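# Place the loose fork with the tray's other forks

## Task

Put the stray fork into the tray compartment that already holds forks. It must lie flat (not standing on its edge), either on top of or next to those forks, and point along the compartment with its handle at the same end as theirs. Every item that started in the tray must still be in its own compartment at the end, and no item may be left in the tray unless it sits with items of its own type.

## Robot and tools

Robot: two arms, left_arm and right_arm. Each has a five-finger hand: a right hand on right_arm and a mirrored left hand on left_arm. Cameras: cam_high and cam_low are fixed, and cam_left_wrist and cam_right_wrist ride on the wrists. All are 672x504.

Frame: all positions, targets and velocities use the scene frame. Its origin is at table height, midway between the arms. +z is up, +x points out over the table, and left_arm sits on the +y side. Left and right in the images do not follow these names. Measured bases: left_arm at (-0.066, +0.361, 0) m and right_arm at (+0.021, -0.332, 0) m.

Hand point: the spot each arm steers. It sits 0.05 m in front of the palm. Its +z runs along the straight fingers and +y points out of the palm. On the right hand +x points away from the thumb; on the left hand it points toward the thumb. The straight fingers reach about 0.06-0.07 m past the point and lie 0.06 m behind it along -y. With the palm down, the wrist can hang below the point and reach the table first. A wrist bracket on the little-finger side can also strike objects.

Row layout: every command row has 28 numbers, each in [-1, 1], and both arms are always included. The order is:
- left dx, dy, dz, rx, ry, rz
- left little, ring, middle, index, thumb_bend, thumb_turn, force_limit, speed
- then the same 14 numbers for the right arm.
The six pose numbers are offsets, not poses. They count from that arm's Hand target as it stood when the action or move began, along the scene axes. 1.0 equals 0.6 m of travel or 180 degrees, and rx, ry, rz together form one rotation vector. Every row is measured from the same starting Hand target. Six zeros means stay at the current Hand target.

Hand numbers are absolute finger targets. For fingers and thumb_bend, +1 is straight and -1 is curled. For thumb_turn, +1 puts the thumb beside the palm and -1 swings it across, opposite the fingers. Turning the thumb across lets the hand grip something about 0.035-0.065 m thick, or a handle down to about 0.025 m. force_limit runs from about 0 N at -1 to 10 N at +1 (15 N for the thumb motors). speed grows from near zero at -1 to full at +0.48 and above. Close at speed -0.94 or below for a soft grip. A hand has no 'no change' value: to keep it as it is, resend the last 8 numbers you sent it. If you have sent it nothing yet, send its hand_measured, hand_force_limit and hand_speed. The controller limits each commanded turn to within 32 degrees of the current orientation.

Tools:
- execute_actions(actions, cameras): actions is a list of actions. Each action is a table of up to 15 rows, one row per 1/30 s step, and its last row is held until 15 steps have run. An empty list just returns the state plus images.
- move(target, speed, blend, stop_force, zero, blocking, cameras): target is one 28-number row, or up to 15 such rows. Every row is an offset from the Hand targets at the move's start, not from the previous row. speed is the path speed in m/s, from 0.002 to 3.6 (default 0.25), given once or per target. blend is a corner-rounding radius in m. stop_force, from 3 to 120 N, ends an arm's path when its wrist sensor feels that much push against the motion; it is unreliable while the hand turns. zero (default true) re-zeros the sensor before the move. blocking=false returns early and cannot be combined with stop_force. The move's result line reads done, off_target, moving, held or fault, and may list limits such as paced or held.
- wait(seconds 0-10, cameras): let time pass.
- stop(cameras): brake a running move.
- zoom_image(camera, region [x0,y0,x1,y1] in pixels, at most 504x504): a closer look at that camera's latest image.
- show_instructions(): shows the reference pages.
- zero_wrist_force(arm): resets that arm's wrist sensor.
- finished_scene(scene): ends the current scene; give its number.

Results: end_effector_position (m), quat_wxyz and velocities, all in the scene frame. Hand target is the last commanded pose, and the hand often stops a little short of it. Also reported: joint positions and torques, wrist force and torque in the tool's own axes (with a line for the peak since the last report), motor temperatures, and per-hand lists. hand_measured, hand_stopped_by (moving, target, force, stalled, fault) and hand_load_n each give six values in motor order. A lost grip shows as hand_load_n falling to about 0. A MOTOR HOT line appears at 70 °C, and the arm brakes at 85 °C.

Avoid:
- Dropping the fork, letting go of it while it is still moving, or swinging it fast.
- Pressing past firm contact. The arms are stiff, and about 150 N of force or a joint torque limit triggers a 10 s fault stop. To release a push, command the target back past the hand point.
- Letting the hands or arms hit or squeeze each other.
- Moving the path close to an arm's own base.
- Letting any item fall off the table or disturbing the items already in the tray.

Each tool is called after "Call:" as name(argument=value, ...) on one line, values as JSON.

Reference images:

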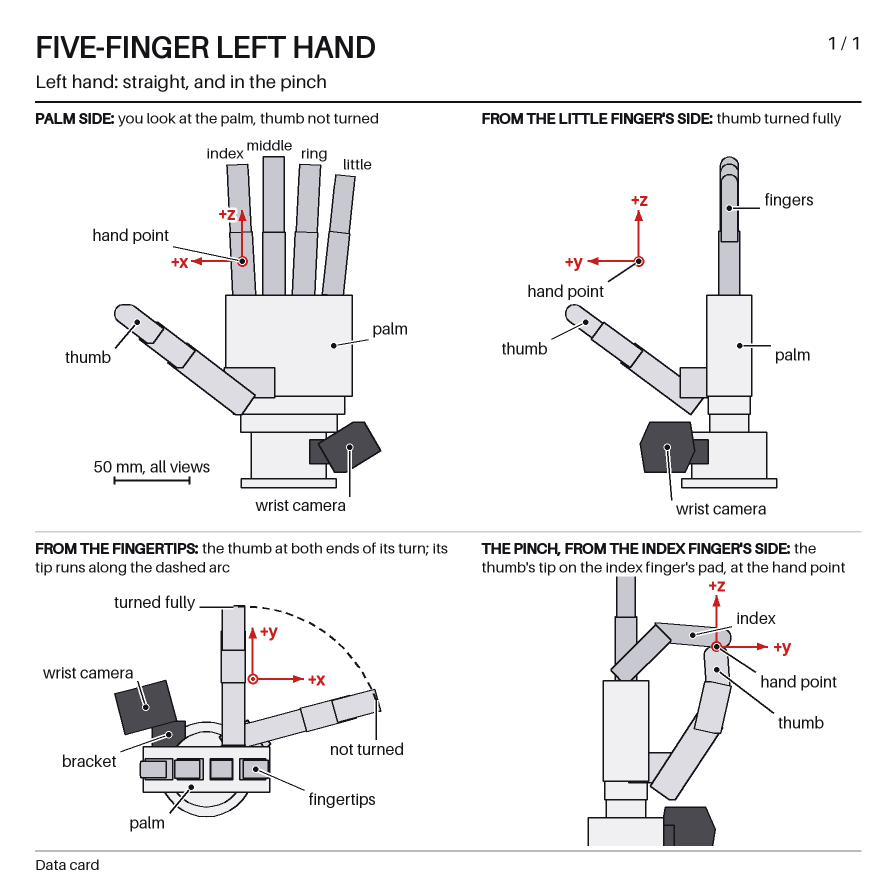

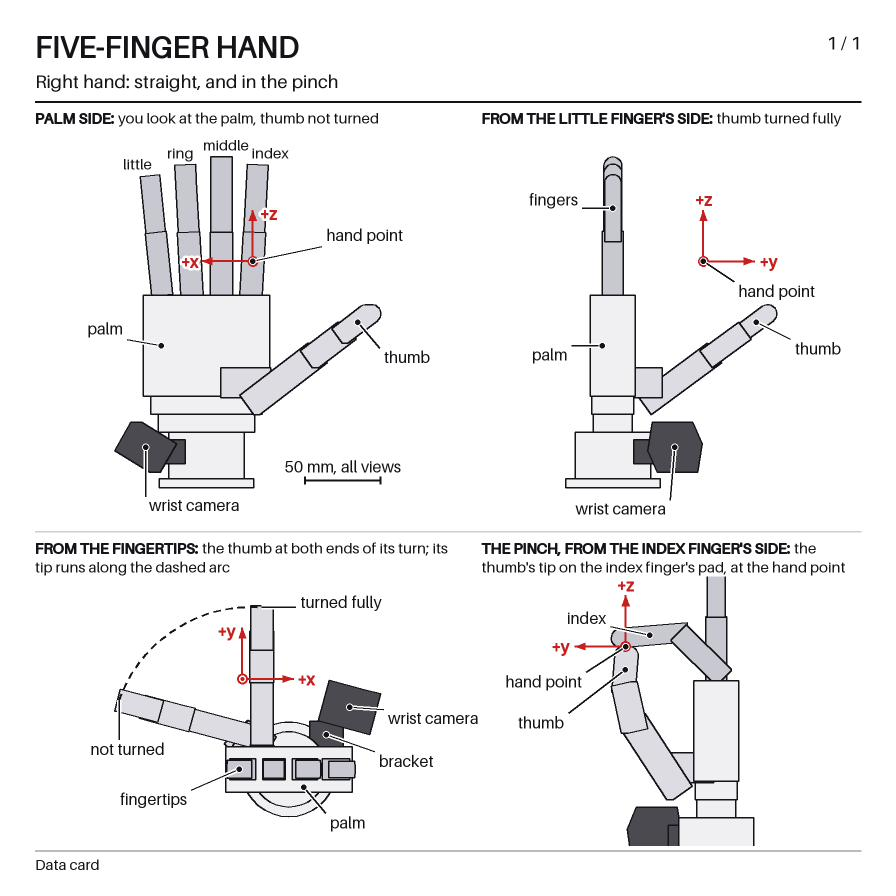

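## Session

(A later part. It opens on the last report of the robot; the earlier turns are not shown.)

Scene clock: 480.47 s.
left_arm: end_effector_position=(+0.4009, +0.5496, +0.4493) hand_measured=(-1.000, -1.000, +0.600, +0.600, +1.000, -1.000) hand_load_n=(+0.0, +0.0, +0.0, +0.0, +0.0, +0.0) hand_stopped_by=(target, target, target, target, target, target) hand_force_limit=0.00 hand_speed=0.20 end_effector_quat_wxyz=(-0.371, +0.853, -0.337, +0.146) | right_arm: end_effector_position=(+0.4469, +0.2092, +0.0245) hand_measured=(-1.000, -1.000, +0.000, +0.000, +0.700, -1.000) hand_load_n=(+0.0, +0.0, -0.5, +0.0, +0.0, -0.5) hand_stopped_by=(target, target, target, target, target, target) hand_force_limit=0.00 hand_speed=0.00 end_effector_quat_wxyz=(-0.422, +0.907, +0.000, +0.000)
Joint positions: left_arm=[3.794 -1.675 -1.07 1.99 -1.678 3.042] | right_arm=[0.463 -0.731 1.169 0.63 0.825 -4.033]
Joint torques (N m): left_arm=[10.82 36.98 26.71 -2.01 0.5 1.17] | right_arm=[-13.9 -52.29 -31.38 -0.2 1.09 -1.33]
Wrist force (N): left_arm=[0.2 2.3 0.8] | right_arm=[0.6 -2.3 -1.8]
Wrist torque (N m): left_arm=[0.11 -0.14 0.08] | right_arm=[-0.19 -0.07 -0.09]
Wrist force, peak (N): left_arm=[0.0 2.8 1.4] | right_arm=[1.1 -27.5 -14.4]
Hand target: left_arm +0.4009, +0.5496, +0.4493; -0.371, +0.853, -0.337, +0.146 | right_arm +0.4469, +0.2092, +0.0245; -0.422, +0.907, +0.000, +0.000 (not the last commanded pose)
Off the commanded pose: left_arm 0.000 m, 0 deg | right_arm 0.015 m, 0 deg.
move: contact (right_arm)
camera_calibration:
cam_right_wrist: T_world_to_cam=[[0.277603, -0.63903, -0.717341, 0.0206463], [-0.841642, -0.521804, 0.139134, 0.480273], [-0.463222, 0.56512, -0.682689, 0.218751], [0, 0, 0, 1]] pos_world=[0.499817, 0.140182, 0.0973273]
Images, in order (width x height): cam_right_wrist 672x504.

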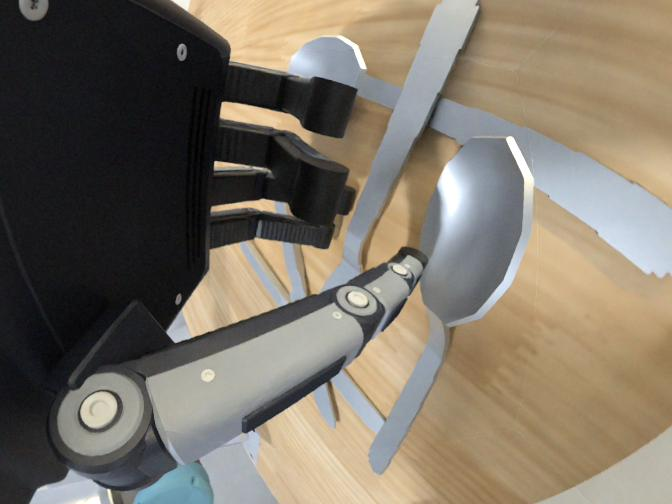

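Call:
move(target=[[0,0,0,0,0,0,-1,-1,0.6,0.6,1,-1,0,0.2,0,0,0,0,0,0,-1,-1,-0.12,-0.12,0.5,-1,-0.2,-0.3],[0,0,0,0,0,0,-1,-1,0.6,0.6,1,-1,0,0.2,0,0,-0.007,0,0,0,-1,-1,-0.25,-0.25,0.45,-1,-0.2,-0.3],[0,0,0,0,0,0,-1,-1,0.6,0.6,1,-1,0,0.2,0,0,-0.012,0,0,0,-1,-1,-0.25,-0.25,0.45,-1,-0.2,-0.3]], speed=0.02, cameras=["cam_right_wrist"])

Call:
zoom_image(camera="cam_right_wrist", region=[250, 100, 500, 350])

Scene clock: 515.60 s.
left_arm: end_effector_position=(+0.4009, +0.5496, +0.4493) hand_measured=(-1.000, -1.000, +0.600, +0.600, +1.000, -1.000) hand_load_n=(+0.0, +0.0, +0.0, +0.0, +0.0, +0.0) hand_stopped_by=(target, target, target, target, target, target) hand_force_limit=0.00 hand_speed=0.20 end_effector_quat_wxyz=(-0.371, +0.853, -0.337, +0.146) | right_arm: end_effector_position=(+0.4469, +0.2091, +0.0173) hand_measured=(-1.000, -1.000, -0.240, -0.250, +0.456, -1.000) hand_load_n=(+0.0, +0.0, +2.0, +0.0, +3.0, +0.5) hand_stopped_by=(target, target, force, target, force, target) hand_force_limit=-0.20 hand_speed=-0.30 end_effector_quat_wxyz=(-0.422, +0.907, +0.000, +0.000)
Joint positions: left_arm=[3.794 -1.675 -1.07 1.99 -1.678 3.042] | right_arm=[0.463 -0.723 1.175 0.617 0.825 -4.033]
Joint torques (N m): left_arm=[9.96 36.27 26.29 -2.07 0.08 0.71] | right_arm=[-10.79 -43.26 -5.14 0.7 1.54 -0.63]
Wrist force (N): left_arm=[0.2 2.0 1.1] | right_arm=[0.6 -0.2 -0.6]
Wrist torque (N m): left_arm=[0.05 -0.13 0.09] | right_arm=[-0.10 -0.07 -0.04]
Wrist force, peak (N): left_arm=[0.1 2.5 1.3] | right_arm=[-0.2 -18.9 -7.5]
Hand target: left_arm +0.4009, +0.5496, +0.4493; -0.371, +0.853, -0.337, +0.146 | right_arm +0.4469, +0.2092, +0.0173; -0.422, +0.907, +0.000, +0.000
Off the commanded pose: left_arm 0.000 m, 0 deg | right_arm 0.000 m, 0 deg.
move: done
camera_calibration:
cam_right_wrist: T_world_to_cam=[[0.277603, -0.63903, -0.717341, 0.0154097], [-0.841642, -0.521804, 0.139134, 0.481289], [-0.463222, 0.56512, -0.682689, 0.213768], [0, 0, 0, 1]] pos_world=[0.499817, 0.140182, 0.0900273]
Images, in order (width x height): cam_right_wrist 672x504.

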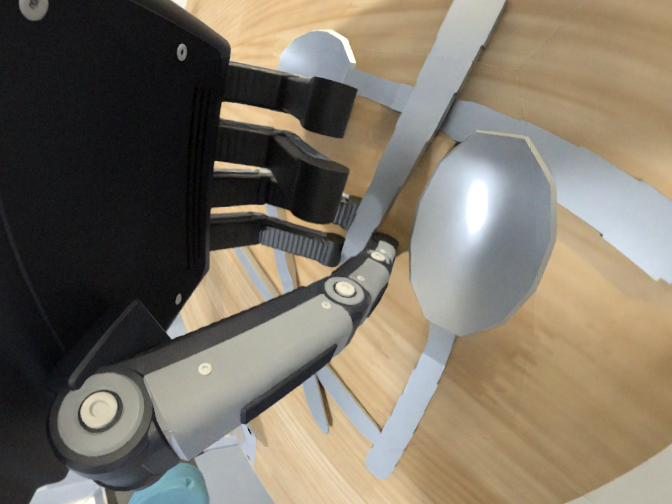

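Scaled by 2.016 from the camera's 672x504 image, which has a finer 960x720 frame.

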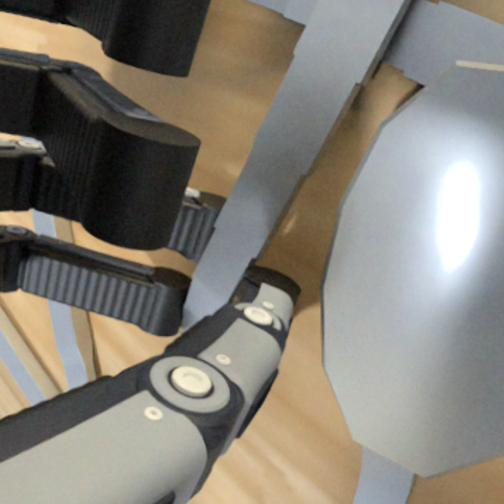

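Call:
move(target=[[0,0,0,0,0,0,-1,-1,0.6,0.6,1,-1,0,0.2,0,0,0,0,0,0,-1,-1,-0.35,-0.4,0.3,-1,0.1,-0.5],[0,0,0,0,0,0,-1,-1,0.6,0.6,1,-1,0,0.2,0,0,0.1,0,0,0,-1,-1,-0.35,-0.4,0.3,-1,0.1,-0.5]], speed=0.06, cameras=["cam_right_wrist","cam_low"])

Call:
zoom_image(camera="cam_right_wrist", region=[250, 50, 550, 350])

Scene clock: 527.30 s.
left_arm: end_effector_position=(+0.4009, +0.5496, +0.4493) hand_measured=(-1.000, -1.000, +0.600, +0.600, +1.000, -1.000) hand_load_n=(+0.0, +0.0, +0.5, +0.0, -0.5, +0.0) hand_stopped_by=(target, target, target, target, target, target) hand_force_limit=0.00 hand_speed=0.20 end_effector_quat_wxyz=(-0.371, +0.853, -0.337, +0.146) | right_arm: end_effector_position=(+0.4471, +0.2092, +0.0775) hand_measured=(-1.000, -1.000, -0.280, -0.378, +0.444, -1.000) hand_load_n=(+0.0, +0.0, +1.0, +7.5, +15.0, -6.5) hand_stopped_by=(target, target, force, force, force, target) hand_force_limit=0.10 hand_speed=-0.50 end_effector_quat_wxyz=(-0.422, +0.907, +0.000, +0.000) end_effector_velocity=(+0.000, +0.000, -0.003) end_effector_angular_velocity=(-0.001, +0.000, +0.000)
Joint positions: left_arm=[3.794 -1.675 -1.07 1.99 -1.678 3.042] | right_arm=[0.463 -0.782 1.119 0.732 0.825 -4.033]
Joint velocities: left_arm=[within noise] | right_arm=[0 0.002 0.004 -0.005 0 0]
Joint torques (N m): left_arm=[10.67 36.58 25.98 -2.04 -0.37 0.37] | right_arm=[-1.67 -38.98 -4 -0.41 1.31 -0.75]
Wrist force (N): left_arm=[0.2 2.3 1.1] | right_arm=[0.7 0.6 0.6]
Wrist torque (N m): left_arm=[0.08 -0.14 0.09] | right_arm=[-0.09 -0.07 -0.06]
Wrist force, peak (N): left_arm=[0.3 2.4 1.6] | right_arm=[0.8 -2.5 -1.1]
Hand target: left_arm +0.4009, +0.5496, +0.4493; -0.371, +0.853, -0.337, +0.146 | right_arm +0.4469, +0.2092, +0.0773; -0.422, +0.907, +0.000, +0.000
Off the commanded pose: left_arm 0.000 m, 0 deg | right_arm 0.000 m, 0 deg.
move: done
camera_calibration:
cam_right_wrist: T_world_to_cam=[[0.277844, -0.63888, -0.71738, 0.0585652], [-0.841695, -0.521826, 0.138733, 0.473125], [-0.462982, 0.565269, -0.682729, 0.254788], [0, 0, 0, 1]] pos_world=[0.499917, 0.140282, 0.150327]
Images, in order (width x height): cam_low 672x504, cam_right_wrist 672x504.

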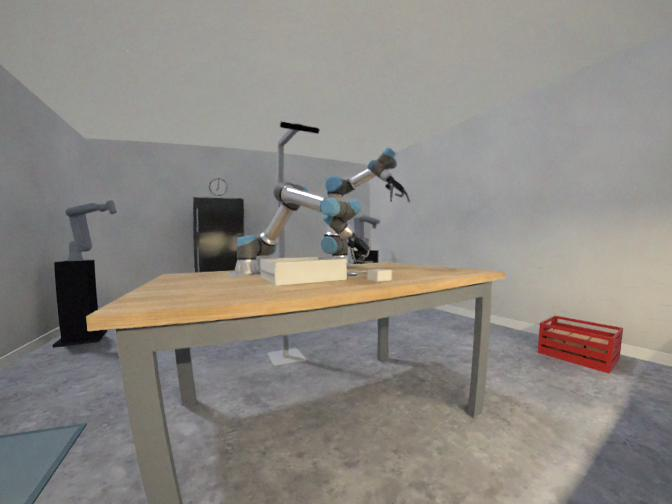

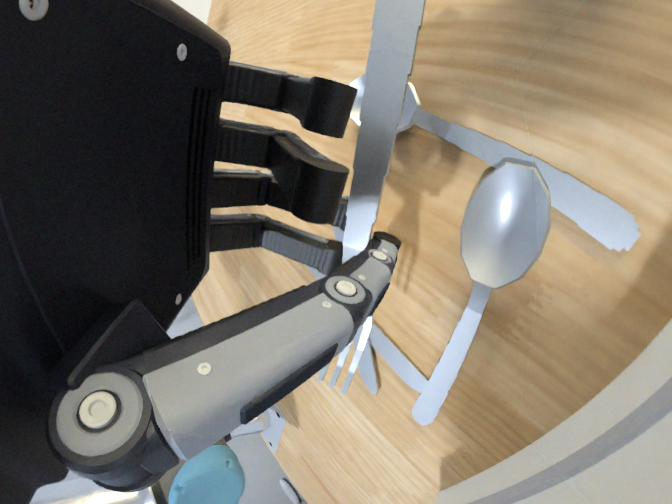

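Scaled by 1.680 from the camera's 672x504 image, which has a finer 960x720 frame.

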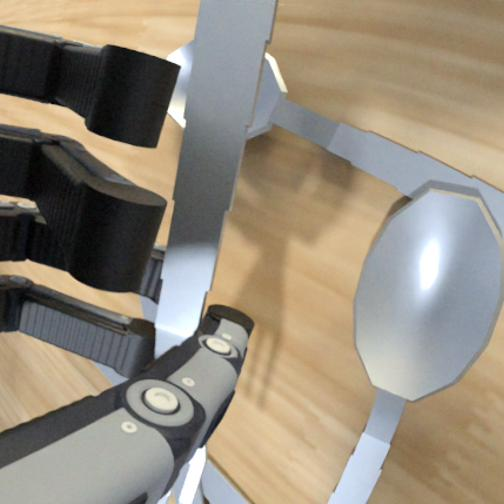

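Call:
move(target=[[0,0,0,0,0,0,-1,-1,0.6,0.6,1,-1,0,0.2,0,0,0.2,0,0,0,-1,-1,-0.35,-0.4,0.3,-1,0.1,-0.5],[0,0,0,0,0,0,-1,-1,0.6,0.6,1,-1,0,0.2,0.005,-0.35,0.29,0,0,-0.528,-1,-1,-0.35,-0.4,0.3,-1,0.1,-0.5],[0,0,0,0,0,0,-1,-1,0.6,0.6,1,-1,0,0.2,-0.006,-0.75,0.1545,-0.0035,-0.0412,0.9454,-1,-1,-0.35,-0.4,0.3,-1,0.1,-0.5]], speed=0.3, blend=0.05, cameras=["cam_right_wrist","cam_high","cam_low"])

Call:
zoom_image(camera="cam_right_wrist", region=[250, 50, 650, 450])

Scene clock: 642.33 s.
left_arm: end_effector_position=(+0.4009, +0.5496, +0.4493) hand_measured=(-1.000, -1.000, +0.600, +0.600, +1.000, -1.000) hand_load_n=(+0.0, +0.0, +0.0, +0.0, +0.0, +0.0) hand_stopped_by=(target, target, target, target, target, target) hand_force_limit=0.00 hand_speed=0.20 end_effector_quat_wxyz=(-0.371, +0.853, -0.337, +0.146) | right_arm: end_effector_position=(+0.4434, -0.2408, +0.1700) hand_measured=(-1.000, -1.000, -0.280, -0.378, +0.444, -1.000) hand_load_n=(+0.0, +0.0, +1.0, +7.0, +15.0, -6.0) hand_stopped_by=(target, target, force, force, force, target) hand_force_limit=0.10 hand_speed=-0.50 end_effector_quat_wxyz=(-0.032, +0.078, +0.921, -0.381)
Joint positions: left_arm=[3.794 -1.675 -1.07 1.99 -1.678 3.042] | right_arm=[0.201 -1.081 1.566 1.445 2.284 -1.05]
Joint torques (N m): left_arm=[10.13 35.3 25.19 -2.02 -0.91 -0.27] | right_arm=[6.07 -42.76 -28.82 1.84 3.21 1.5]
Wrist force (N): left_arm=[0.0 2.2 1.0] | right_arm=[0.9 0.9 0.3]
Wrist torque (N m): left_arm=[0.09 -0.11 0.08] | right_arm=[0.00 -0.06 0.13]
Wrist force, peak (N): left_arm=[0.5 2.6 1.3] | right_arm=[1.3 2.9 2.1]
Hand target: left_arm +0.4009, +0.5496, +0.4493; -0.371, +0.853, -0.337, +0.146 | right_arm +0.4433, -0.2408, +0.1700; -0.032, +0.078, +0.921, -0.381
Off the commanded pose: left_arm 0.000 m, 0 deg | right_arm 0.000 m, 0 deg.
move: done
camera_calibration:
cam_right_wrist: T_world_to_cam=[[-0.156416, 0.735678, -0.659023, 0.352076], [0.914958, 0.359233, 0.183857, -0.351936], [0.372003, -0.57422, -0.729305, -0.066146], [0, 0, 0, 1]] pos_world=[0.401683, -0.17057, 0.248491]
Images, in order (width x height): cam_high 672x504, cam_low 672x504, cam_right_wrist 672x504.

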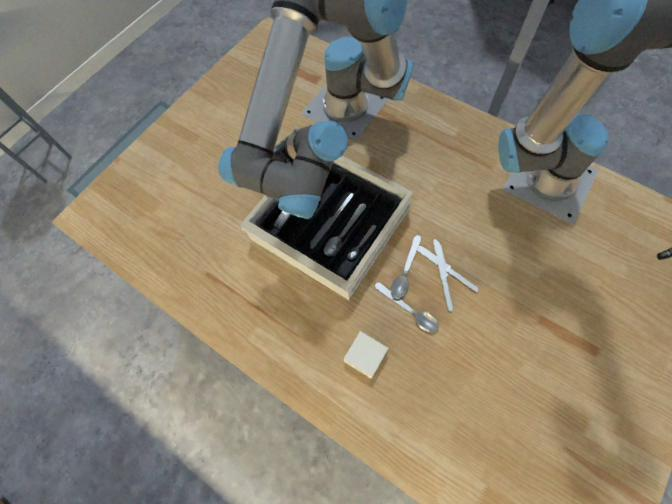

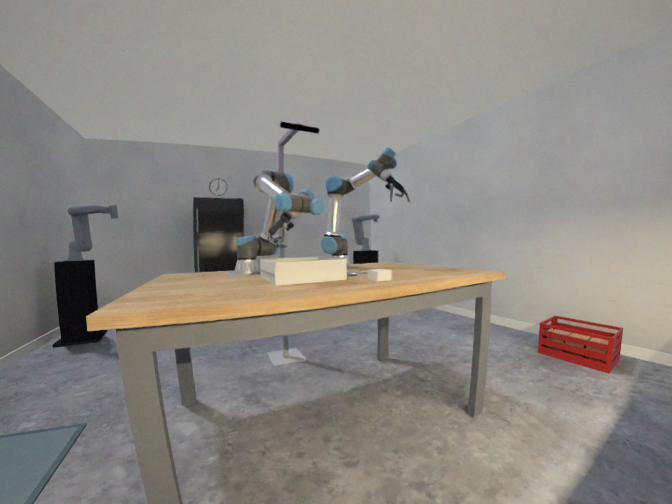

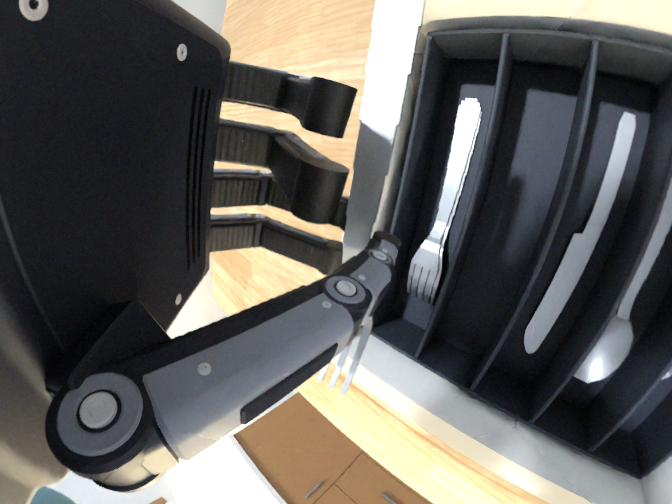

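Scaled by 1.260 from the camera's 672x504 image, which has a finer 960x720 frame.

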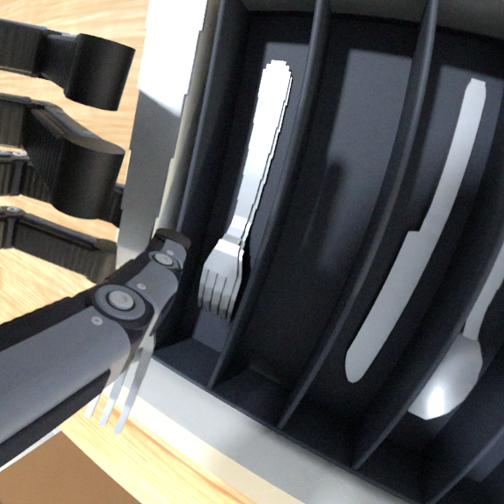

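Call:
move(target=[0,0,0,0,0,0,-1,-1,0.6,0.6,1,-1,0,0.2,0,0,-0.145,0,0,0,-1,-1,-0.35,-0.4,0.3,-1,0.1,-0.5], speed=0.1, cameras=["cam_right_wrist","cam_high"])

Call:
zoom_image(camera="cam_right_wrist", region=[250, 0, 650, 400])

Call:
zoom_image(camera="cam_high", region=[230, 130, 430, 300])

Scene clock: 676.90 s.
left_arm: end_effector_position=(+0.4009, +0.5496, +0.4493) hand_measured=(-1.000, -1.000, +0.600, +0.600, +1.000, -1.000) hand_load_n=(+0.0, +0.0, +0.0, +0.0, +0.0, +0.0) hand_stopped_by=(target, target, target, target, target, target) hand_force_limit=0.00 hand_speed=0.20 end_effector_quat_wxyz=(-0.371, +0.853, -0.337, +0.146) | right_arm: end_effector_position=(+0.4433, -0.2408, +0.0830) hand_measured=(-1.000, -1.000, -0.280, -0.378, +0.444, -1.000) hand_load_n=(+0.0, +0.0, +1.5, +7.5, +15.0, -6.5) hand_stopped_by=(target, target, force, force, force, target) hand_force_limit=0.10 hand_speed=-0.50 end_effector_quat_wxyz=(-0.032, +0.078, +0.921, -0.381)
Joint positions: left_arm=[3.794 -1.675 -1.07 1.99 -1.678 3.042] | right_arm=[0.201 -0.968 1.643 1.256 2.284 -1.049]
Joint torques (N m): left_arm=[9.9 36.12 25.53 -2.19 -1.23 -0.32] | right_arm=[5.37 -37.87 -27.99 3.14 0.61 -1.25]
Wrist force (N): left_arm=[0.1 2.1 0.9] | right_arm=[1.3 0.7 0.9]
Wrist torque (N m): left_arm=[0.07 -0.12 0.09] | right_arm=[-0.06 -0.13 0.10]
Wrist force, peak (N): left_arm=[0.2 2.6 1.3] | right_arm=[1.1 1.5 1.6]
Hand target: left_arm +0.4009, +0.5496, +0.4493; -0.371, +0.853, -0.337, +0.146 | right_arm +0.4433, -0.2408, +0.0830; -0.032, +0.078, +0.921, -0.381
Off the commanded pose: left_arm 0.000 m, 0 deg | right_arm 0.000 m, 0 deg.
move: done
camera_calibration:
cam_right_wrist: T_world_to_cam=[[-0.156461, 0.73563, -0.659066, 0.29475], [0.915029, 0.359156, 0.183654, -0.336003], [0.371809, -0.57433, -0.729317, -0.129404], [0, 0, 0, 1]] pos_world=[0.401683, -0.17047, 0.161591]
Images, in order (width x height): cam_high 672x504, cam_right_wrist 672x504.

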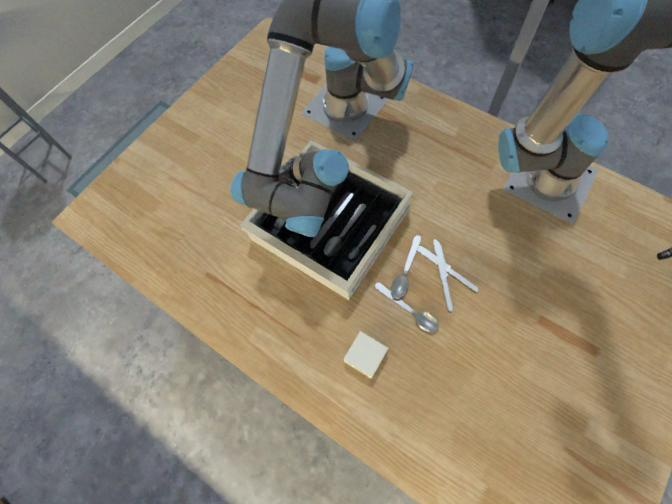

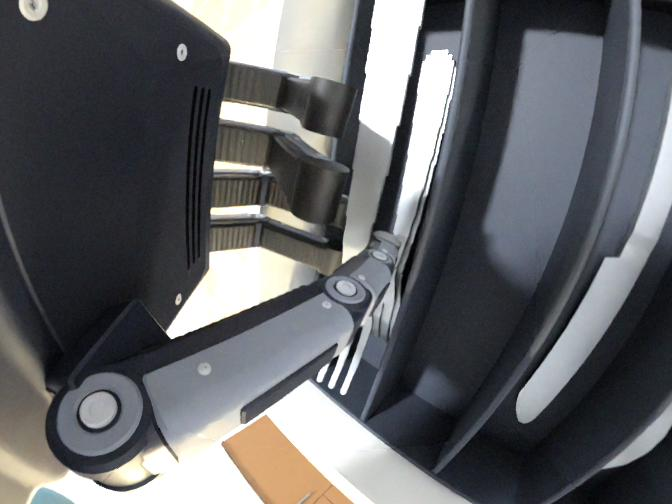

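Scaled by 1.260 from the camera's 672x504 image, which has a finer 960x720 frame.

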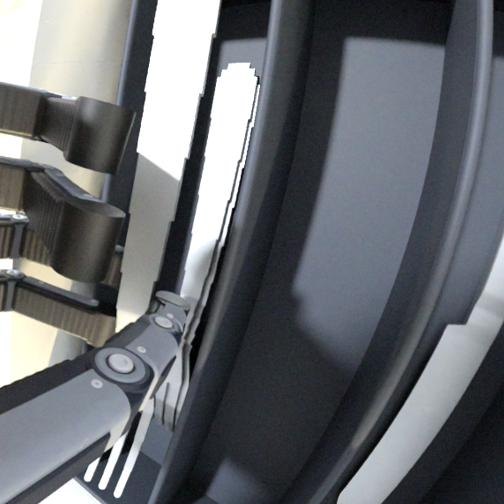

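Scaled by 2.520 from the camera's 672x504 image, which has a finer 960x720 frame.

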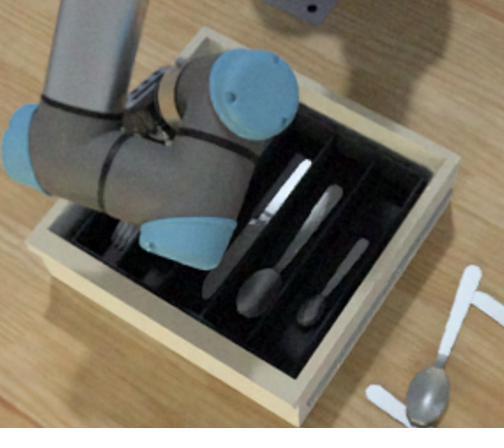

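Call:
move(target=[0,0,0,0,0,0,-1,-1,0.6,0.6,1,-1,0,0.2,0,0,-0.055,0,0,0,-1,-1,-0.35,-0.4,0.3,-1,0.1,-0.5], speed=0.012, stop_force=3, cameras=["cam_right_wrist"])

Call:
zoom_image(camera="cam_right_wrist", region=[250, 0, 650, 400])

Scene clock: 687.90 s.
left_arm: end_effector_position=(+0.4009, +0.5496, +0.4493) hand_measured=(-1.000, -1.000, +0.600, +0.600, +1.000, -1.000) hand_load_n=(+0.0, +0.0, +0.0, +0.0, +0.0, +0.0) hand_stopped_by=(target, target, target, target, target, target) hand_force_limit=0.00 hand_speed=0.20 end_effector_quat_wxyz=(-0.371, +0.853, -0.337, +0.146) | right_arm: end_effector_position=(+0.4434, -0.2408, +0.0794) hand_measured=(-1.000, -1.000, -0.280, -0.378, +0.444, -1.000) hand_load_n=(+0.0, +0.5, +1.0, +6.0, +15.5, -6.5) hand_stopped_by=(target, target, force, force, force, target) hand_force_limit=0.10 hand_speed=-0.50 end_effector_quat_wxyz=(-0.032, +0.078, +0.921, -0.381)
Joint positions: left_arm=[3.794 -1.675 -1.07 1.99 -1.678 3.042] | right_arm=[0.201 -0.963 1.645 1.248 2.284 -1.049]
Joint torques (N m): left_arm=[9.48 34.84 25.15 -2.14 -1.31 -0.96] | right_arm=[-11.9 -44.32 -27.74 4.33 1.09 0.86]
Wrist force (N): left_arm=[0.5 2.3 0.9] | right_arm=[2.2 1.6 -3.4]
Wrist torque (N m): left_arm=[0.10 -0.18 0.10] | right_arm=[0.13 -0.12 0.13]
Wrist force, peak (N): left_arm=[0.4 2.6 1.3] | right_arm=[1.5 -5.5 -11.8]
Hand target: left_arm +0.4009, +0.5496, +0.4493; -0.371, +0.853, -0.337, +0.146 | right_arm +0.4434, -0.2408, +0.0794; -0.032, +0.078, +0.921, -0.381 (not the last commanded pose)
Off the commanded pose: left_arm 0.000 m, 0 deg | right_arm 0.029 m, 0 deg.
move: contact (right_arm)
camera_calibration:
cam_right_wrist: T_world_to_cam=[[-0.156171, 0.735662, -0.659099, 0.292222], [0.914963, 0.359125, 0.184046, -0.335456], [0.372094, -0.574308, -0.729188, -0.132271], [0, 0, 0, 1]] pos_world=[0.401783, -0.17047, 0.157892]
Images, in order (width x height): cam_right_wrist 672x504.

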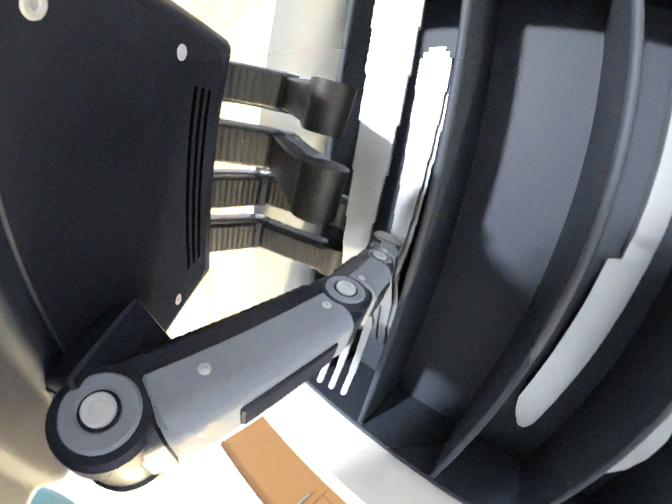

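Scaled by 1.260 from the camera's 672x504 image, which has a finer 960x720 frame.

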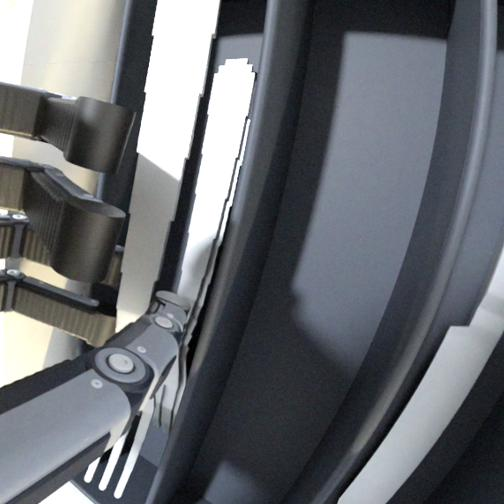

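Call:
move(target=[[0,0,0,0,0,0,-1,-1,0.6,0.6,1,-1,0,0.2,0,0.01,0.05,0,0,0,-1,-1,-0.35,-0.4,0.3,-1,0.1,-0.5],[0,0,0,0,0,0,-1,-1,0.6,0.6,1,-1,0,0.2,-0.0023,0.0197,0.04,0.027,0.136,0,-1,-1,-0.35,-0.4,0.3,-1,0.1,-0.5]], speed=0.15, cameras=["cam_right_wrist"])

Call:
zoom_image(camera="cam_right_wrist", region=[250, 0, 650, 400])

Scene clock: 822.03 s.
left_arm: end_effector_position=(+0.4009, +0.5496, +0.4493) hand_measured=(-1.000, -1.000, +0.600, +0.600, +1.000, -1.000) hand_load_n=(+0.5, +0.0, +0.0, +0.0, +0.0, +0.0) hand_stopped_by=(target, target, target, target, target, target) hand_force_limit=0.00 hand_speed=0.20 end_effector_quat_wxyz=(-0.371, +0.853, -0.337, +0.146) | right_arm: end_effector_position=(+0.4421, -0.2291, +0.1034) hand_measured=(-1.000, -1.000, -0.280, -0.378, +0.444, -1.000) hand_load_n=(+0.0, +0.0, +1.0, +7.5, +15.0, -6.0) hand_stopped_by=(target, target, force, force, force, target) hand_force_limit=0.10 hand_speed=-0.50 end_effector_quat_wxyz=(-0.230, -0.006, +0.908, -0.349)
Joint positions: left_arm=[3.794 -1.675 -1.07 1.99 -1.678 3.042] | right_arm=[0.151 -0.822 1.413 1.649 2.165 -1.204]
Joint torques (N m): left_arm=[8.61 34.71 24.46 -2.1 -1.34 -1.32] | right_arm=[13.36 -45.03 -0.64 2.71 3.01 0.65]
Wrist force (N): left_arm=[0.3 2.1 1.0] | right_arm=[0.1 1.0 0.0]
Wrist torque (N m): left_arm=[0.06 -0.15 0.09] | right_arm=[0.05 -0.08 -0.10]
Wrist force, peak (N): left_arm=[0.1 2.6 1.2] | right_arm=[1.7 0.5 -4.5]
Hand target: left_arm +0.4009, +0.5496, +0.4493; -0.371, +0.853, -0.337, +0.146 | right_arm +0.4420, -0.2290, +0.1034; -0.230, -0.006, +0.908, -0.350
Off the commanded pose: left_arm 0.000 m, 0 deg | right_arm 0.000 m, 0 deg.
move: done
camera_calibration:
cam_right_wrist: T_world_to_cam=[[-0.401407, 0.784605, -0.472512, 0.39954], [0.91551, 0.358771, -0.182002, -0.30536], [0.0267243, -0.505646, -0.862327, 0.0746045], [0, 0, 0, 1]] pos_world=[0.437944, -0.166203, 0.197545]
Images, in order (width x height): cam_right_wrist 672x504.

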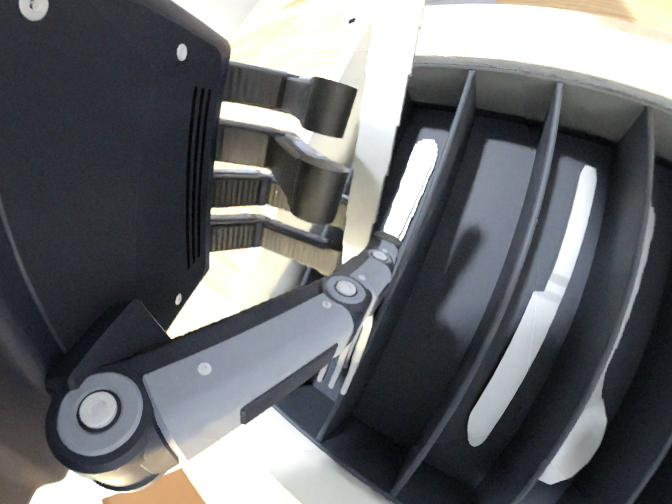

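Scaled by 1.260 from the camera's 672x504 image, which has a finer 960x720 frame.

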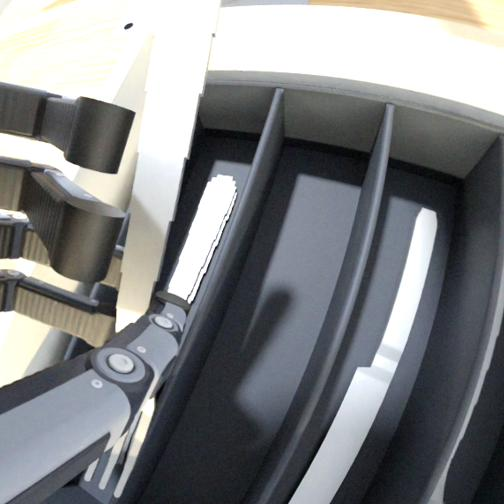

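Call:
move(target=[0,0,0,0,0,0,-1,-1,0.6,0.6,1,-1,0,0.2,0,0.003,-0.09,0,0,0,-1,-1,-0.35,-0.4,0.3,-1,0.1,-0.5], speed=0.012, stop_force=3, cameras=["cam_right_wrist"])

Call:
zoom_image(camera="cam_right_wrist", region=[250, 0, 650, 400])

Scene clock: 832.67 s.
left_arm: end_effector_position=(+0.4009, +0.5496, +0.4493) hand_measured=(-1.000, -1.000, +0.600, +0.600, +1.000, -1.000) hand_load_n=(+0.0, +0.0, +0.0, +0.0, +0.0, +0.0) hand_stopped_by=(target, target, target, target, target, target) hand_force_limit=0.00 hand_speed=0.20 end_effector_quat_wxyz=(-0.371, +0.853, -0.337, +0.146) | right_arm: end_effector_position=(+0.4420, -0.2285, +0.0898) hand_measured=(-1.000, -1.000, -0.280, -0.378, +0.444, -1.000) hand_load_n=(+0.0, +0.0, +5.0, +4.0, +15.0, -4.5) hand_stopped_by=(target, target, force, force, force, target) hand_force_limit=0.10 hand_speed=-0.50 end_effector_quat_wxyz=(-0.230, -0.006, +0.908, -0.350)
Joint positions: left_arm=[3.794 -1.675 -1.07 1.99 -1.678 3.042] | right_arm=[0.152 -0.803 1.419 1.624 2.164 -1.203]
Joint torques (N m): left_arm=[9.28 34.46 24.69 -2.12 -1.26 -1.58] | right_arm=[3.44 -50.4 -29.04 4.31 1.04 -0.89]
Wrist force (N): left_arm=[0.4 2.2 1.0] | right_arm=[0.8 -0.6 -1.1]
Wrist torque (N m): left_arm=[0.07 -0.16 0.10] | right_arm=[-0.09 -0.15 -0.10]
Wrist force, peak (N): left_arm=[0.3 2.5 1.3] | right_arm=[2.2 -2.4 -1.8]
Hand target: left_arm +0.4009, +0.5496, +0.4493; -0.371, +0.853, -0.337, +0.146 | right_arm +0.4420, -0.2286, +0.0898; -0.230, -0.006, +0.908, -0.350 (not the last commanded pose)
Off the commanded pose: left_arm 0.000 m, 0 deg | right_arm 0.040 m, 0 deg.
move: contact (right_arm)
camera_calibration:
cam_right_wrist: T_world_to_cam=[[-0.401781, 0.784439, -0.472469, 0.392809], [0.915349, 0.359029, -0.182304, -0.307753], [0.0266237, -0.505721, -0.862286, 0.0631564], [0, 0, 0, 1]] pos_world=[0.437844, -0.165703, 0.183944]
Images, in order (width x height): cam_right_wrist 672x504.

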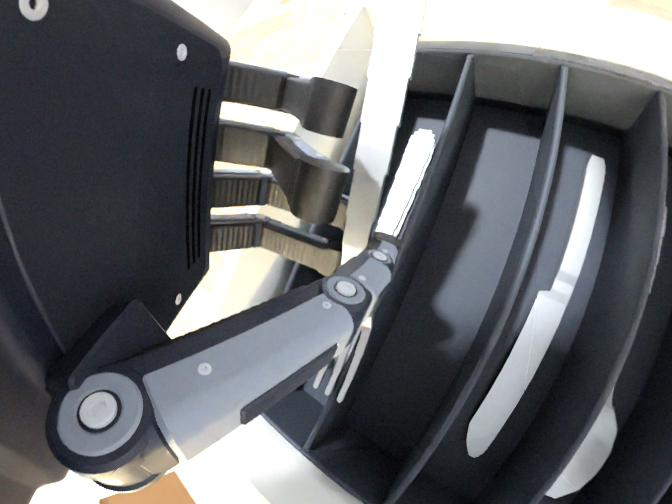

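Scaled by 1.260 from the camera's 672x504 image, which has a finer 960x720 frame.

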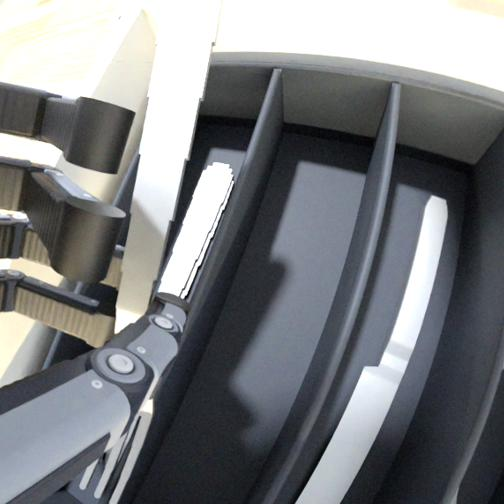

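Call:
zoom_image(camera="cam_right_wrist", region=[280, 280, 420, 460])

Scaled by 2.800 from the camera's 672x504 image, which has a finer 960x720 frame.

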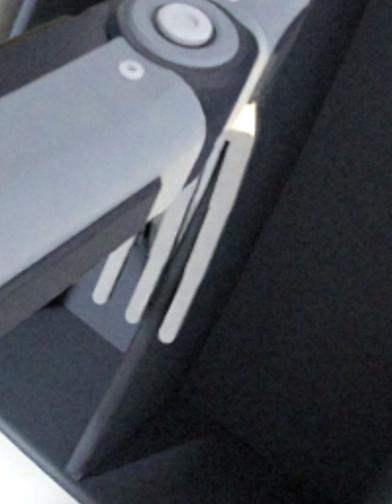

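Call:
move(target=[[0,0,0,0,0,0,-1,-1,0.6,0.6,1,-1,0,0.2,0,0,0.025,0,0,0,-1,-1,-0.35,-0.4,0.3,-1,0.1,-0.5],[0,0,0,0,0,0,-1,-1,0.6,0.6,1,-1,0,0.2,0,-0.003,0.025,0,0,-0.045,-1,-1,-0.35,-0.4,0.3,-1,0.1,-0.5],[0,0,0,0,0,0,-1,-1,0.6,0.6,1,-1,0,0.2,0,-0.003,0.0,0,0,-0.045,-1,-1,-0.35,-0.4,0.3,-1,0.1,-0.5]], speed=0.05, cameras=["cam_right_wrist"])

Call:
zoom_image(camera="cam_right_wrist", region=[250, 200, 450, 450])

Scene clock: 866.27 s.
left_arm: end_effector_position=(+0.4009, +0.5496, +0.4493) hand_measured=(-1.000, -1.000, +0.600, +0.600, +1.000, -1.000) hand_load_n=(+0.0, +0.0, +0.0, +0.0, +0.0, +0.5) hand_stopped_by=(target, target, target, target, target, target) hand_force_limit=0.00 hand_speed=0.20 end_effector_quat_wxyz=(-0.371, +0.853, -0.337, +0.146) | right_arm: end_effector_position=(+0.4420, -0.2304, +0.0896) hand_measured=(-1.000, -1.000, -0.280, -0.378, +0.444, -1.000) hand_load_n=(+0.0, +0.0, +1.5, +6.5, +14.5, -3.5) hand_stopped_by=(target, target, force, force, force, target) hand_force_limit=0.10 hand_speed=-0.50 end_effector_quat_wxyz=(-0.254, +0.058, +0.906, -0.332) end_effector_velocity=(-0.001, +0.000, +0.003) end_effector_angular_velocity=(-0.001, +0.004, +0.001)
Joint positions: left_arm=[3.794 -1.675 -1.07 1.99 -1.678 3.042] | right_arm=[0.12 -0.786 1.4 1.679 2.094 -1.104]
Joint velocities: left_arm=[within noise] | right_arm=[0 -0.004 0 0.008 0 0]
Joint torques (N m): left_arm=[8.75 34.19 23.93 -2.11 -1.33 -1.92] | right_arm=[12.98 -52.19 -15.17 4.76 3.02 -1.38]
Wrist force (N): left_arm=[0.4 2.1 1.1] | right_arm=[-0.1 0.5 0.0]
Wrist torque (N m): left_arm=[0.07 -0.15 0.09] | right_arm=[-0.02 -0.03 -0.06]
Wrist force, peak (N): left_arm=[0.3 2.5 1.4] | right_arm=[1.1 -1.3 -1.6]
Hand target: left_arm +0.4009, +0.5496, +0.4493; -0.371, +0.853, -0.337, +0.146 | right_arm +0.4420, -0.2304, +0.0898; -0.254, +0.058, +0.906, -0.332
Off the commanded pose: left_arm 0.000 m, 0 deg | right_arm 0.000 m, 0 deg.
move: done
camera_calibration:
cam_right_wrist: T_world_to_cam=[[-0.287253, 0.833247, -0.472424, 0.354722], [0.956794, 0.226408, -0.182439, -0.355943], [-0.0450561, -0.504419, -0.862283, 0.0940557], [0, 0, 0, 1]] pos_world=[0.446697, -0.16754, 0.183744]
Images, in order (width x height): cam_right_wrist 672x504.

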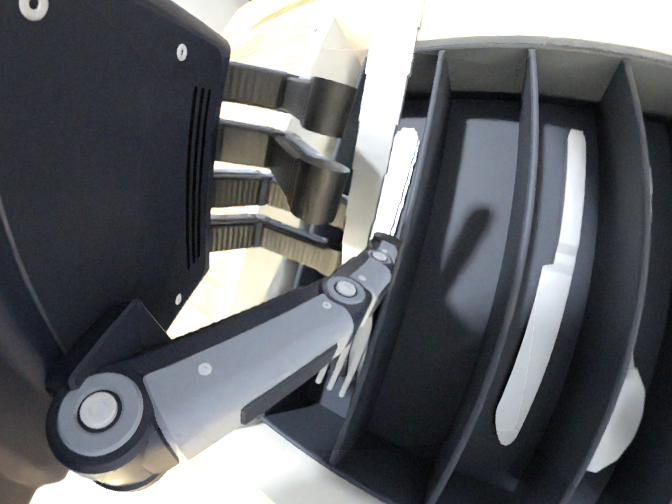

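Scaled by 2.016 from the camera's 672x504 image, which has a finer 960x720 frame.

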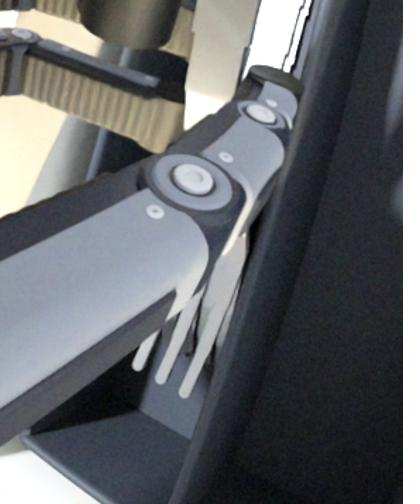

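Call:
move(target=[0,0,0,0,0,0,-1,-1,0.6,0.6,1,-1,0,0.2,0,0,-0.06,0,0,0,-1,-1,-0.35,-0.4,0.3,-1,0.1,-0.5], speed=0.012, stop_force=3, cameras=["cam_right_wrist"])

Call:
zoom_image(camera="cam_right_wrist", region=[250, 100, 500, 450])

Scene clock: 878.73 s.
left_arm: end_effector_position=(+0.4009, +0.5496, +0.4493) hand_measured=(-1.000, -1.000, +0.600, +0.600, +1.000, -1.000) hand_load_n=(+0.0, +0.0, +0.0, +0.0, +0.0, +0.0) hand_stopped_by=(target, target, target, target, target, target) hand_force_limit=0.00 hand_speed=0.20 end_effector_quat_wxyz=(-0.371, +0.853, -0.337, +0.146) | right_arm: end_effector_position=(+0.4420, -0.2304, +0.0707) hand_measured=(-1.000, -1.000, -0.280, -0.378, +0.444, -1.000) hand_load_n=(+0.0, +0.0, +1.5, +7.0, +14.0, -4.5) hand_stopped_by=(target, target, force, force, force, target) hand_force_limit=0.10 hand_speed=-0.50 end_effector_quat_wxyz=(-0.254, +0.058, +0.906, -0.332)
Joint positions: left_arm=[3.794 -1.675 -1.07 1.99 -1.678 3.042] | right_arm=[0.12 -0.759 1.407 1.645 2.094 -1.104]
Joint torques (N m): left_arm=[8.51 34.96 24.35 -2.12 -1.39 -2.07] | right_arm=[11.47 -49.94 -27.85 4.3 1.62 -0.97]
Wrist force (N): left_arm=[0.3 2.1 1.4] | right_arm=[1.1 -2.3 -2.5]
Wrist torque (N m): left_arm=[0.04 -0.15 0.11] | right_arm=[-0.20 -0.06 -0.10]
Wrist force, peak (N): left_arm=[0.3 2.6 1.0] | right_arm=[2.0 -5.5 -5.5]
Hand target: left_arm +0.4009, +0.5496, +0.4493; -0.371, +0.853, -0.337, +0.146 | right_arm +0.4420, -0.2304, +0.0707; -0.254, +0.058, +0.906, -0.332 (not the last commanded pose)
Off the commanded pose: left_arm 0.000 m, 0 deg | right_arm 0.017 m, 0 deg.
move: contact (right_arm)
camera_calibration:
cam_right_wrist: T_world_to_cam=[[-0.287289, 0.833225, -0.472442, 0.345838], [0.956788, 0.226487, -0.182373, -0.359482], [-0.0449562, -0.504421, -0.862287, 0.0777189], [0, 0, 0, 1]] pos_world=[0.446797, -0.167539, 0.164844]
Images, in order (width x height): cam_right_wrist 672x504.

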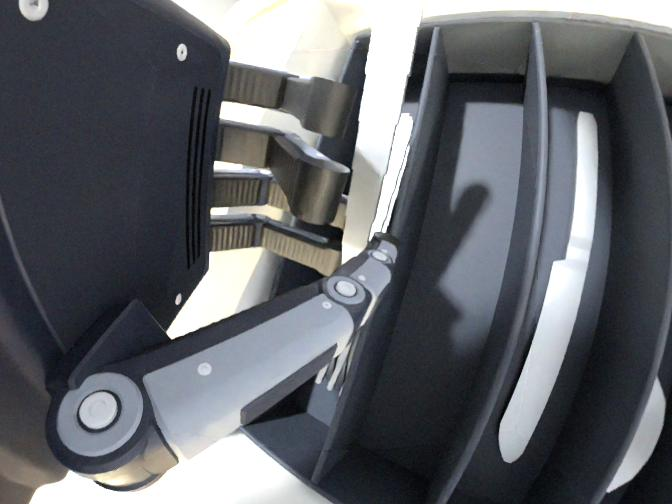

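Scaled by 1.440 from the camera's 672x504 image, which has a finer 960x720 frame.

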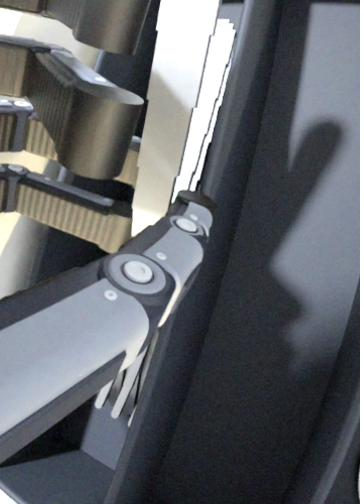

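Call:
move(target=[[0,0,0,0,0,0,-1,-1,0.6,0.6,1,-1,0,0.2,0,0,0.005,0,0,0,-1,-1,-0.35,-0.4,0.3,-1,0.1,-0.5],[0,0,0,0,0,0,-1,-1,0.6,0.6,1,-1,0,0.2,0,-0.002,0.007,0,0.05,0,-1,-1,-0.35,-0.4,0.3,-1,0.1,-0.5]], speed=0.05, cameras=["cam_right_wrist"])

Call:
zoom_image(camera="cam_right_wrist", region=[250, 100, 500, 450])

Scene clock: 974.67 s.
left_arm: end_effector_position=(+0.4009, +0.5496, +0.4493) hand_measured=(-1.000, -1.000, +0.600, +0.600, +1.000, -1.000) hand_load_n=(+0.0, +0.5, +0.0, +0.0, +0.0, +0.0) hand_stopped_by=(target, target, target, target, target, target) hand_force_limit=0.00 hand_speed=0.20 end_effector_quat_wxyz=(-0.371, +0.853, -0.337, +0.146) | right_arm: end_effector_position=(+0.4421, -0.2316, +0.0749) hand_measured=(-1.000, -1.000, -0.280, -0.378, +0.444, -1.000) hand_load_n=(+0.5, +0.0, +1.5, +7.0, +14.5, -3.5) hand_stopped_by=(target, target, force, force, force, target) hand_force_limit=0.10 hand_speed=-0.50 end_effector_quat_wxyz=(-0.324, +0.032, +0.884, -0.336) end_effector_velocity=(+0.001, +0.000, +0.000) end_effector_angular_velocity=(+0.001, -0.009, +0.000)
Joint positions: left_arm=[3.794 -1.675 -1.07 1.99 -1.678 3.042] | right_arm=[0.11 -0.685 1.335 1.786 2.086 -1.129]
Joint velocities: left_arm=[within noise] | right_arm=[0 -0.003 0.001 -0.007 0 0]
Joint torques (N m): left_arm=[7.57 33.42 24.02 -2.17 -1.32 -2.2] | right_arm=[-8.96 -54.58 -3.18 0.84 -1.93 0.76]
Wrist force (N): left_arm=[0.1 2.5 1.1] | right_arm=[-0.2 0.3 0.3]
Wrist torque (N m): left_arm=[0.11 -0.11 0.08] | right_arm=[-0.06 -0.06 0.04]
Wrist force, peak (N): left_arm=[0.3 2.5 1.3] | right_arm=[1.4 -3.0 -3.2]
Hand target: left_arm +0.4009, +0.5496, +0.4493; -0.371, +0.853, -0.337, +0.146 | right_arm +0.4420, -0.2316, +0.0749; -0.324, +0.032, +0.884, -0.336
Off the commanded pose: left_arm 0.000 m, 0 deg | right_arm 0.000 m, 0 deg.
move: done
camera_calibration:
cam_right_wrist: T_world_to_cam=[[-0.357705, 0.833283, -0.42153, 0.376199], [0.916423, 0.226475, -0.329968, -0.329633], [-0.17949, -0.50433, -0.84465, 0.138971], [0, 0, 0, 1]] pos_world=[0.461595, -0.168739, 0.167193]
Images, in order (width x height): cam_right_wrist 672x504.

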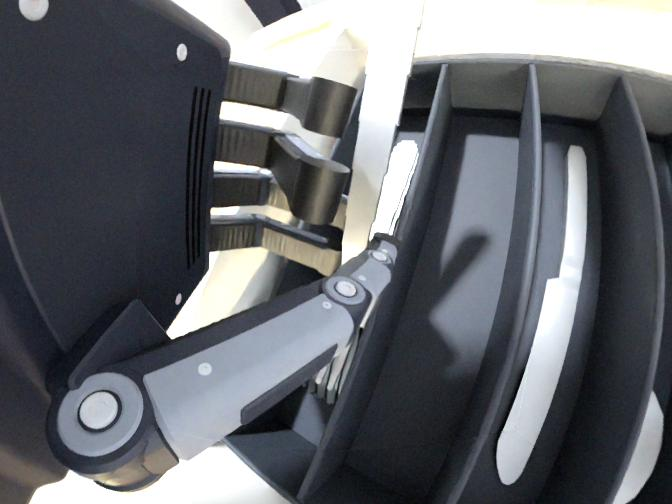

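Scaled by 1.440 from the camera's 672x504 image, which has a finer 960x720 frame.

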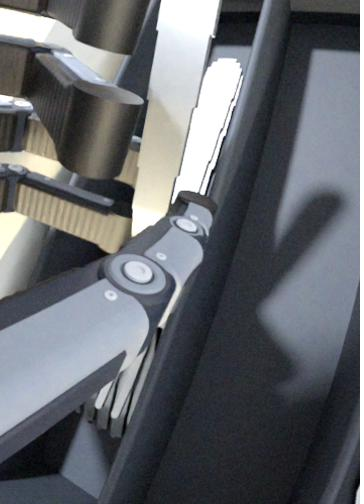

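Call:
move(target=[[0,0,0,0,0,0,-1,-1,0.6,0.6,1,-1,0,0.2,0,0,0,0,0,0,-1,-1,-0.2,-0.2,0.7,-1,0.1,-0.6]], speed=0.05, cameras=["cam_right_wrist"])

Call:
zoom_image(camera="cam_right_wrist", region=[250, 100, 500, 450])

Scene clock: 984.23 s.
left_arm: end_effector_position=(+0.4009, +0.5496, +0.4493) hand_measured=(-1.000, -1.000, +0.600, +0.600, +1.000, -1.000) hand_load_n=(+0.0, +0.0, +0.0, +0.0, +0.0, +0.0) hand_stopped_by=(target, target, target, target, target, target) hand_force_limit=0.00 hand_speed=0.20 end_effector_quat_wxyz=(-0.371, +0.853, -0.337, +0.146) | right_arm: end_effector_position=(+0.4420, -0.2316, +0.0749) hand_measured=(-1.000, -1.000, -0.200, -0.200, +0.700, -1.000) hand_load_n=(+0.0, +0.0, +0.0, +0.0, +0.0, +0.0) hand_stopped_by=(target, target, target, target, target, target) hand_force_limit=0.10 hand_speed=-0.60 end_effector_quat_wxyz=(-0.324, +0.032, +0.884, -0.336)
Joint positions: left_arm=[3.794 -1.675 -1.07 1.99 -1.678 3.042] | right_arm=[0.11 -0.685 1.336 1.786 2.086 -1.129]
Joint torques (N m): left_arm=[6.76 33.93 23.69 -1.98 -1.19 -2.24] | right_arm=[10.06 -51.82 -0.13 1.07 1.8 1.18]
Wrist force (N): left_arm=[0.0 2.3 1.2] | right_arm=[0.2 0.1 -0.3]
Wrist torque (N m): left_arm=[0.07 -0.10 0.08] | right_arm=[-0.02 -0.06 0.04]
Wrist force, peak (N): left_arm=[0.3 2.8 1.2] | right_arm=[-0.3 0.9 -0.1]
Hand target: left_arm +0.4009, +0.5496, +0.4493; -0.371, +0.853, -0.337, +0.146 | right_arm +0.4420, -0.2316, +0.0749; -0.324, +0.032, +0.884, -0.336
Off the commanded pose: left_arm 0.000 m, 0 deg | right_arm 0.000 m, 0 deg.
move: done
camera_calibration:
cam_right_wrist: T_world_to_cam=[[-0.357655, 0.833224, -0.421688, 0.376122], [0.916482, 0.226486, -0.329797, -0.329504], [-0.179288, -0.504423, -0.844638, 0.138824], [0, 0, 0, 1]] pos_world=[0.461396, -0.168739, 0.167193]
Images, in order (width x height): cam_right_wrist 672x504.

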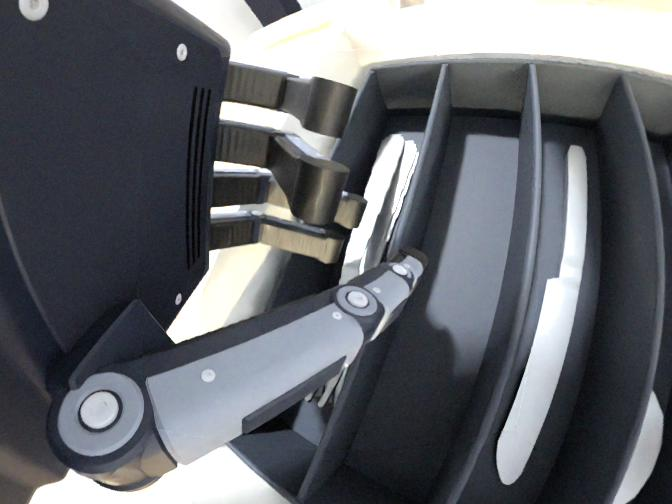

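Scaled by 1.440 from the camera's 672x504 image, which has a finer 960x720 frame.

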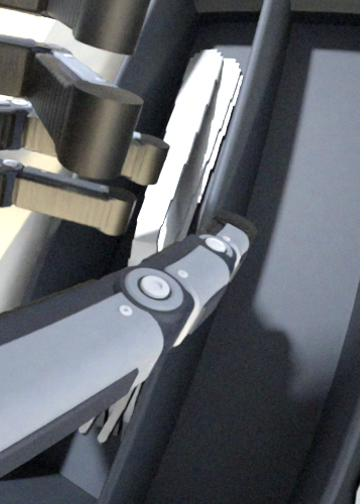

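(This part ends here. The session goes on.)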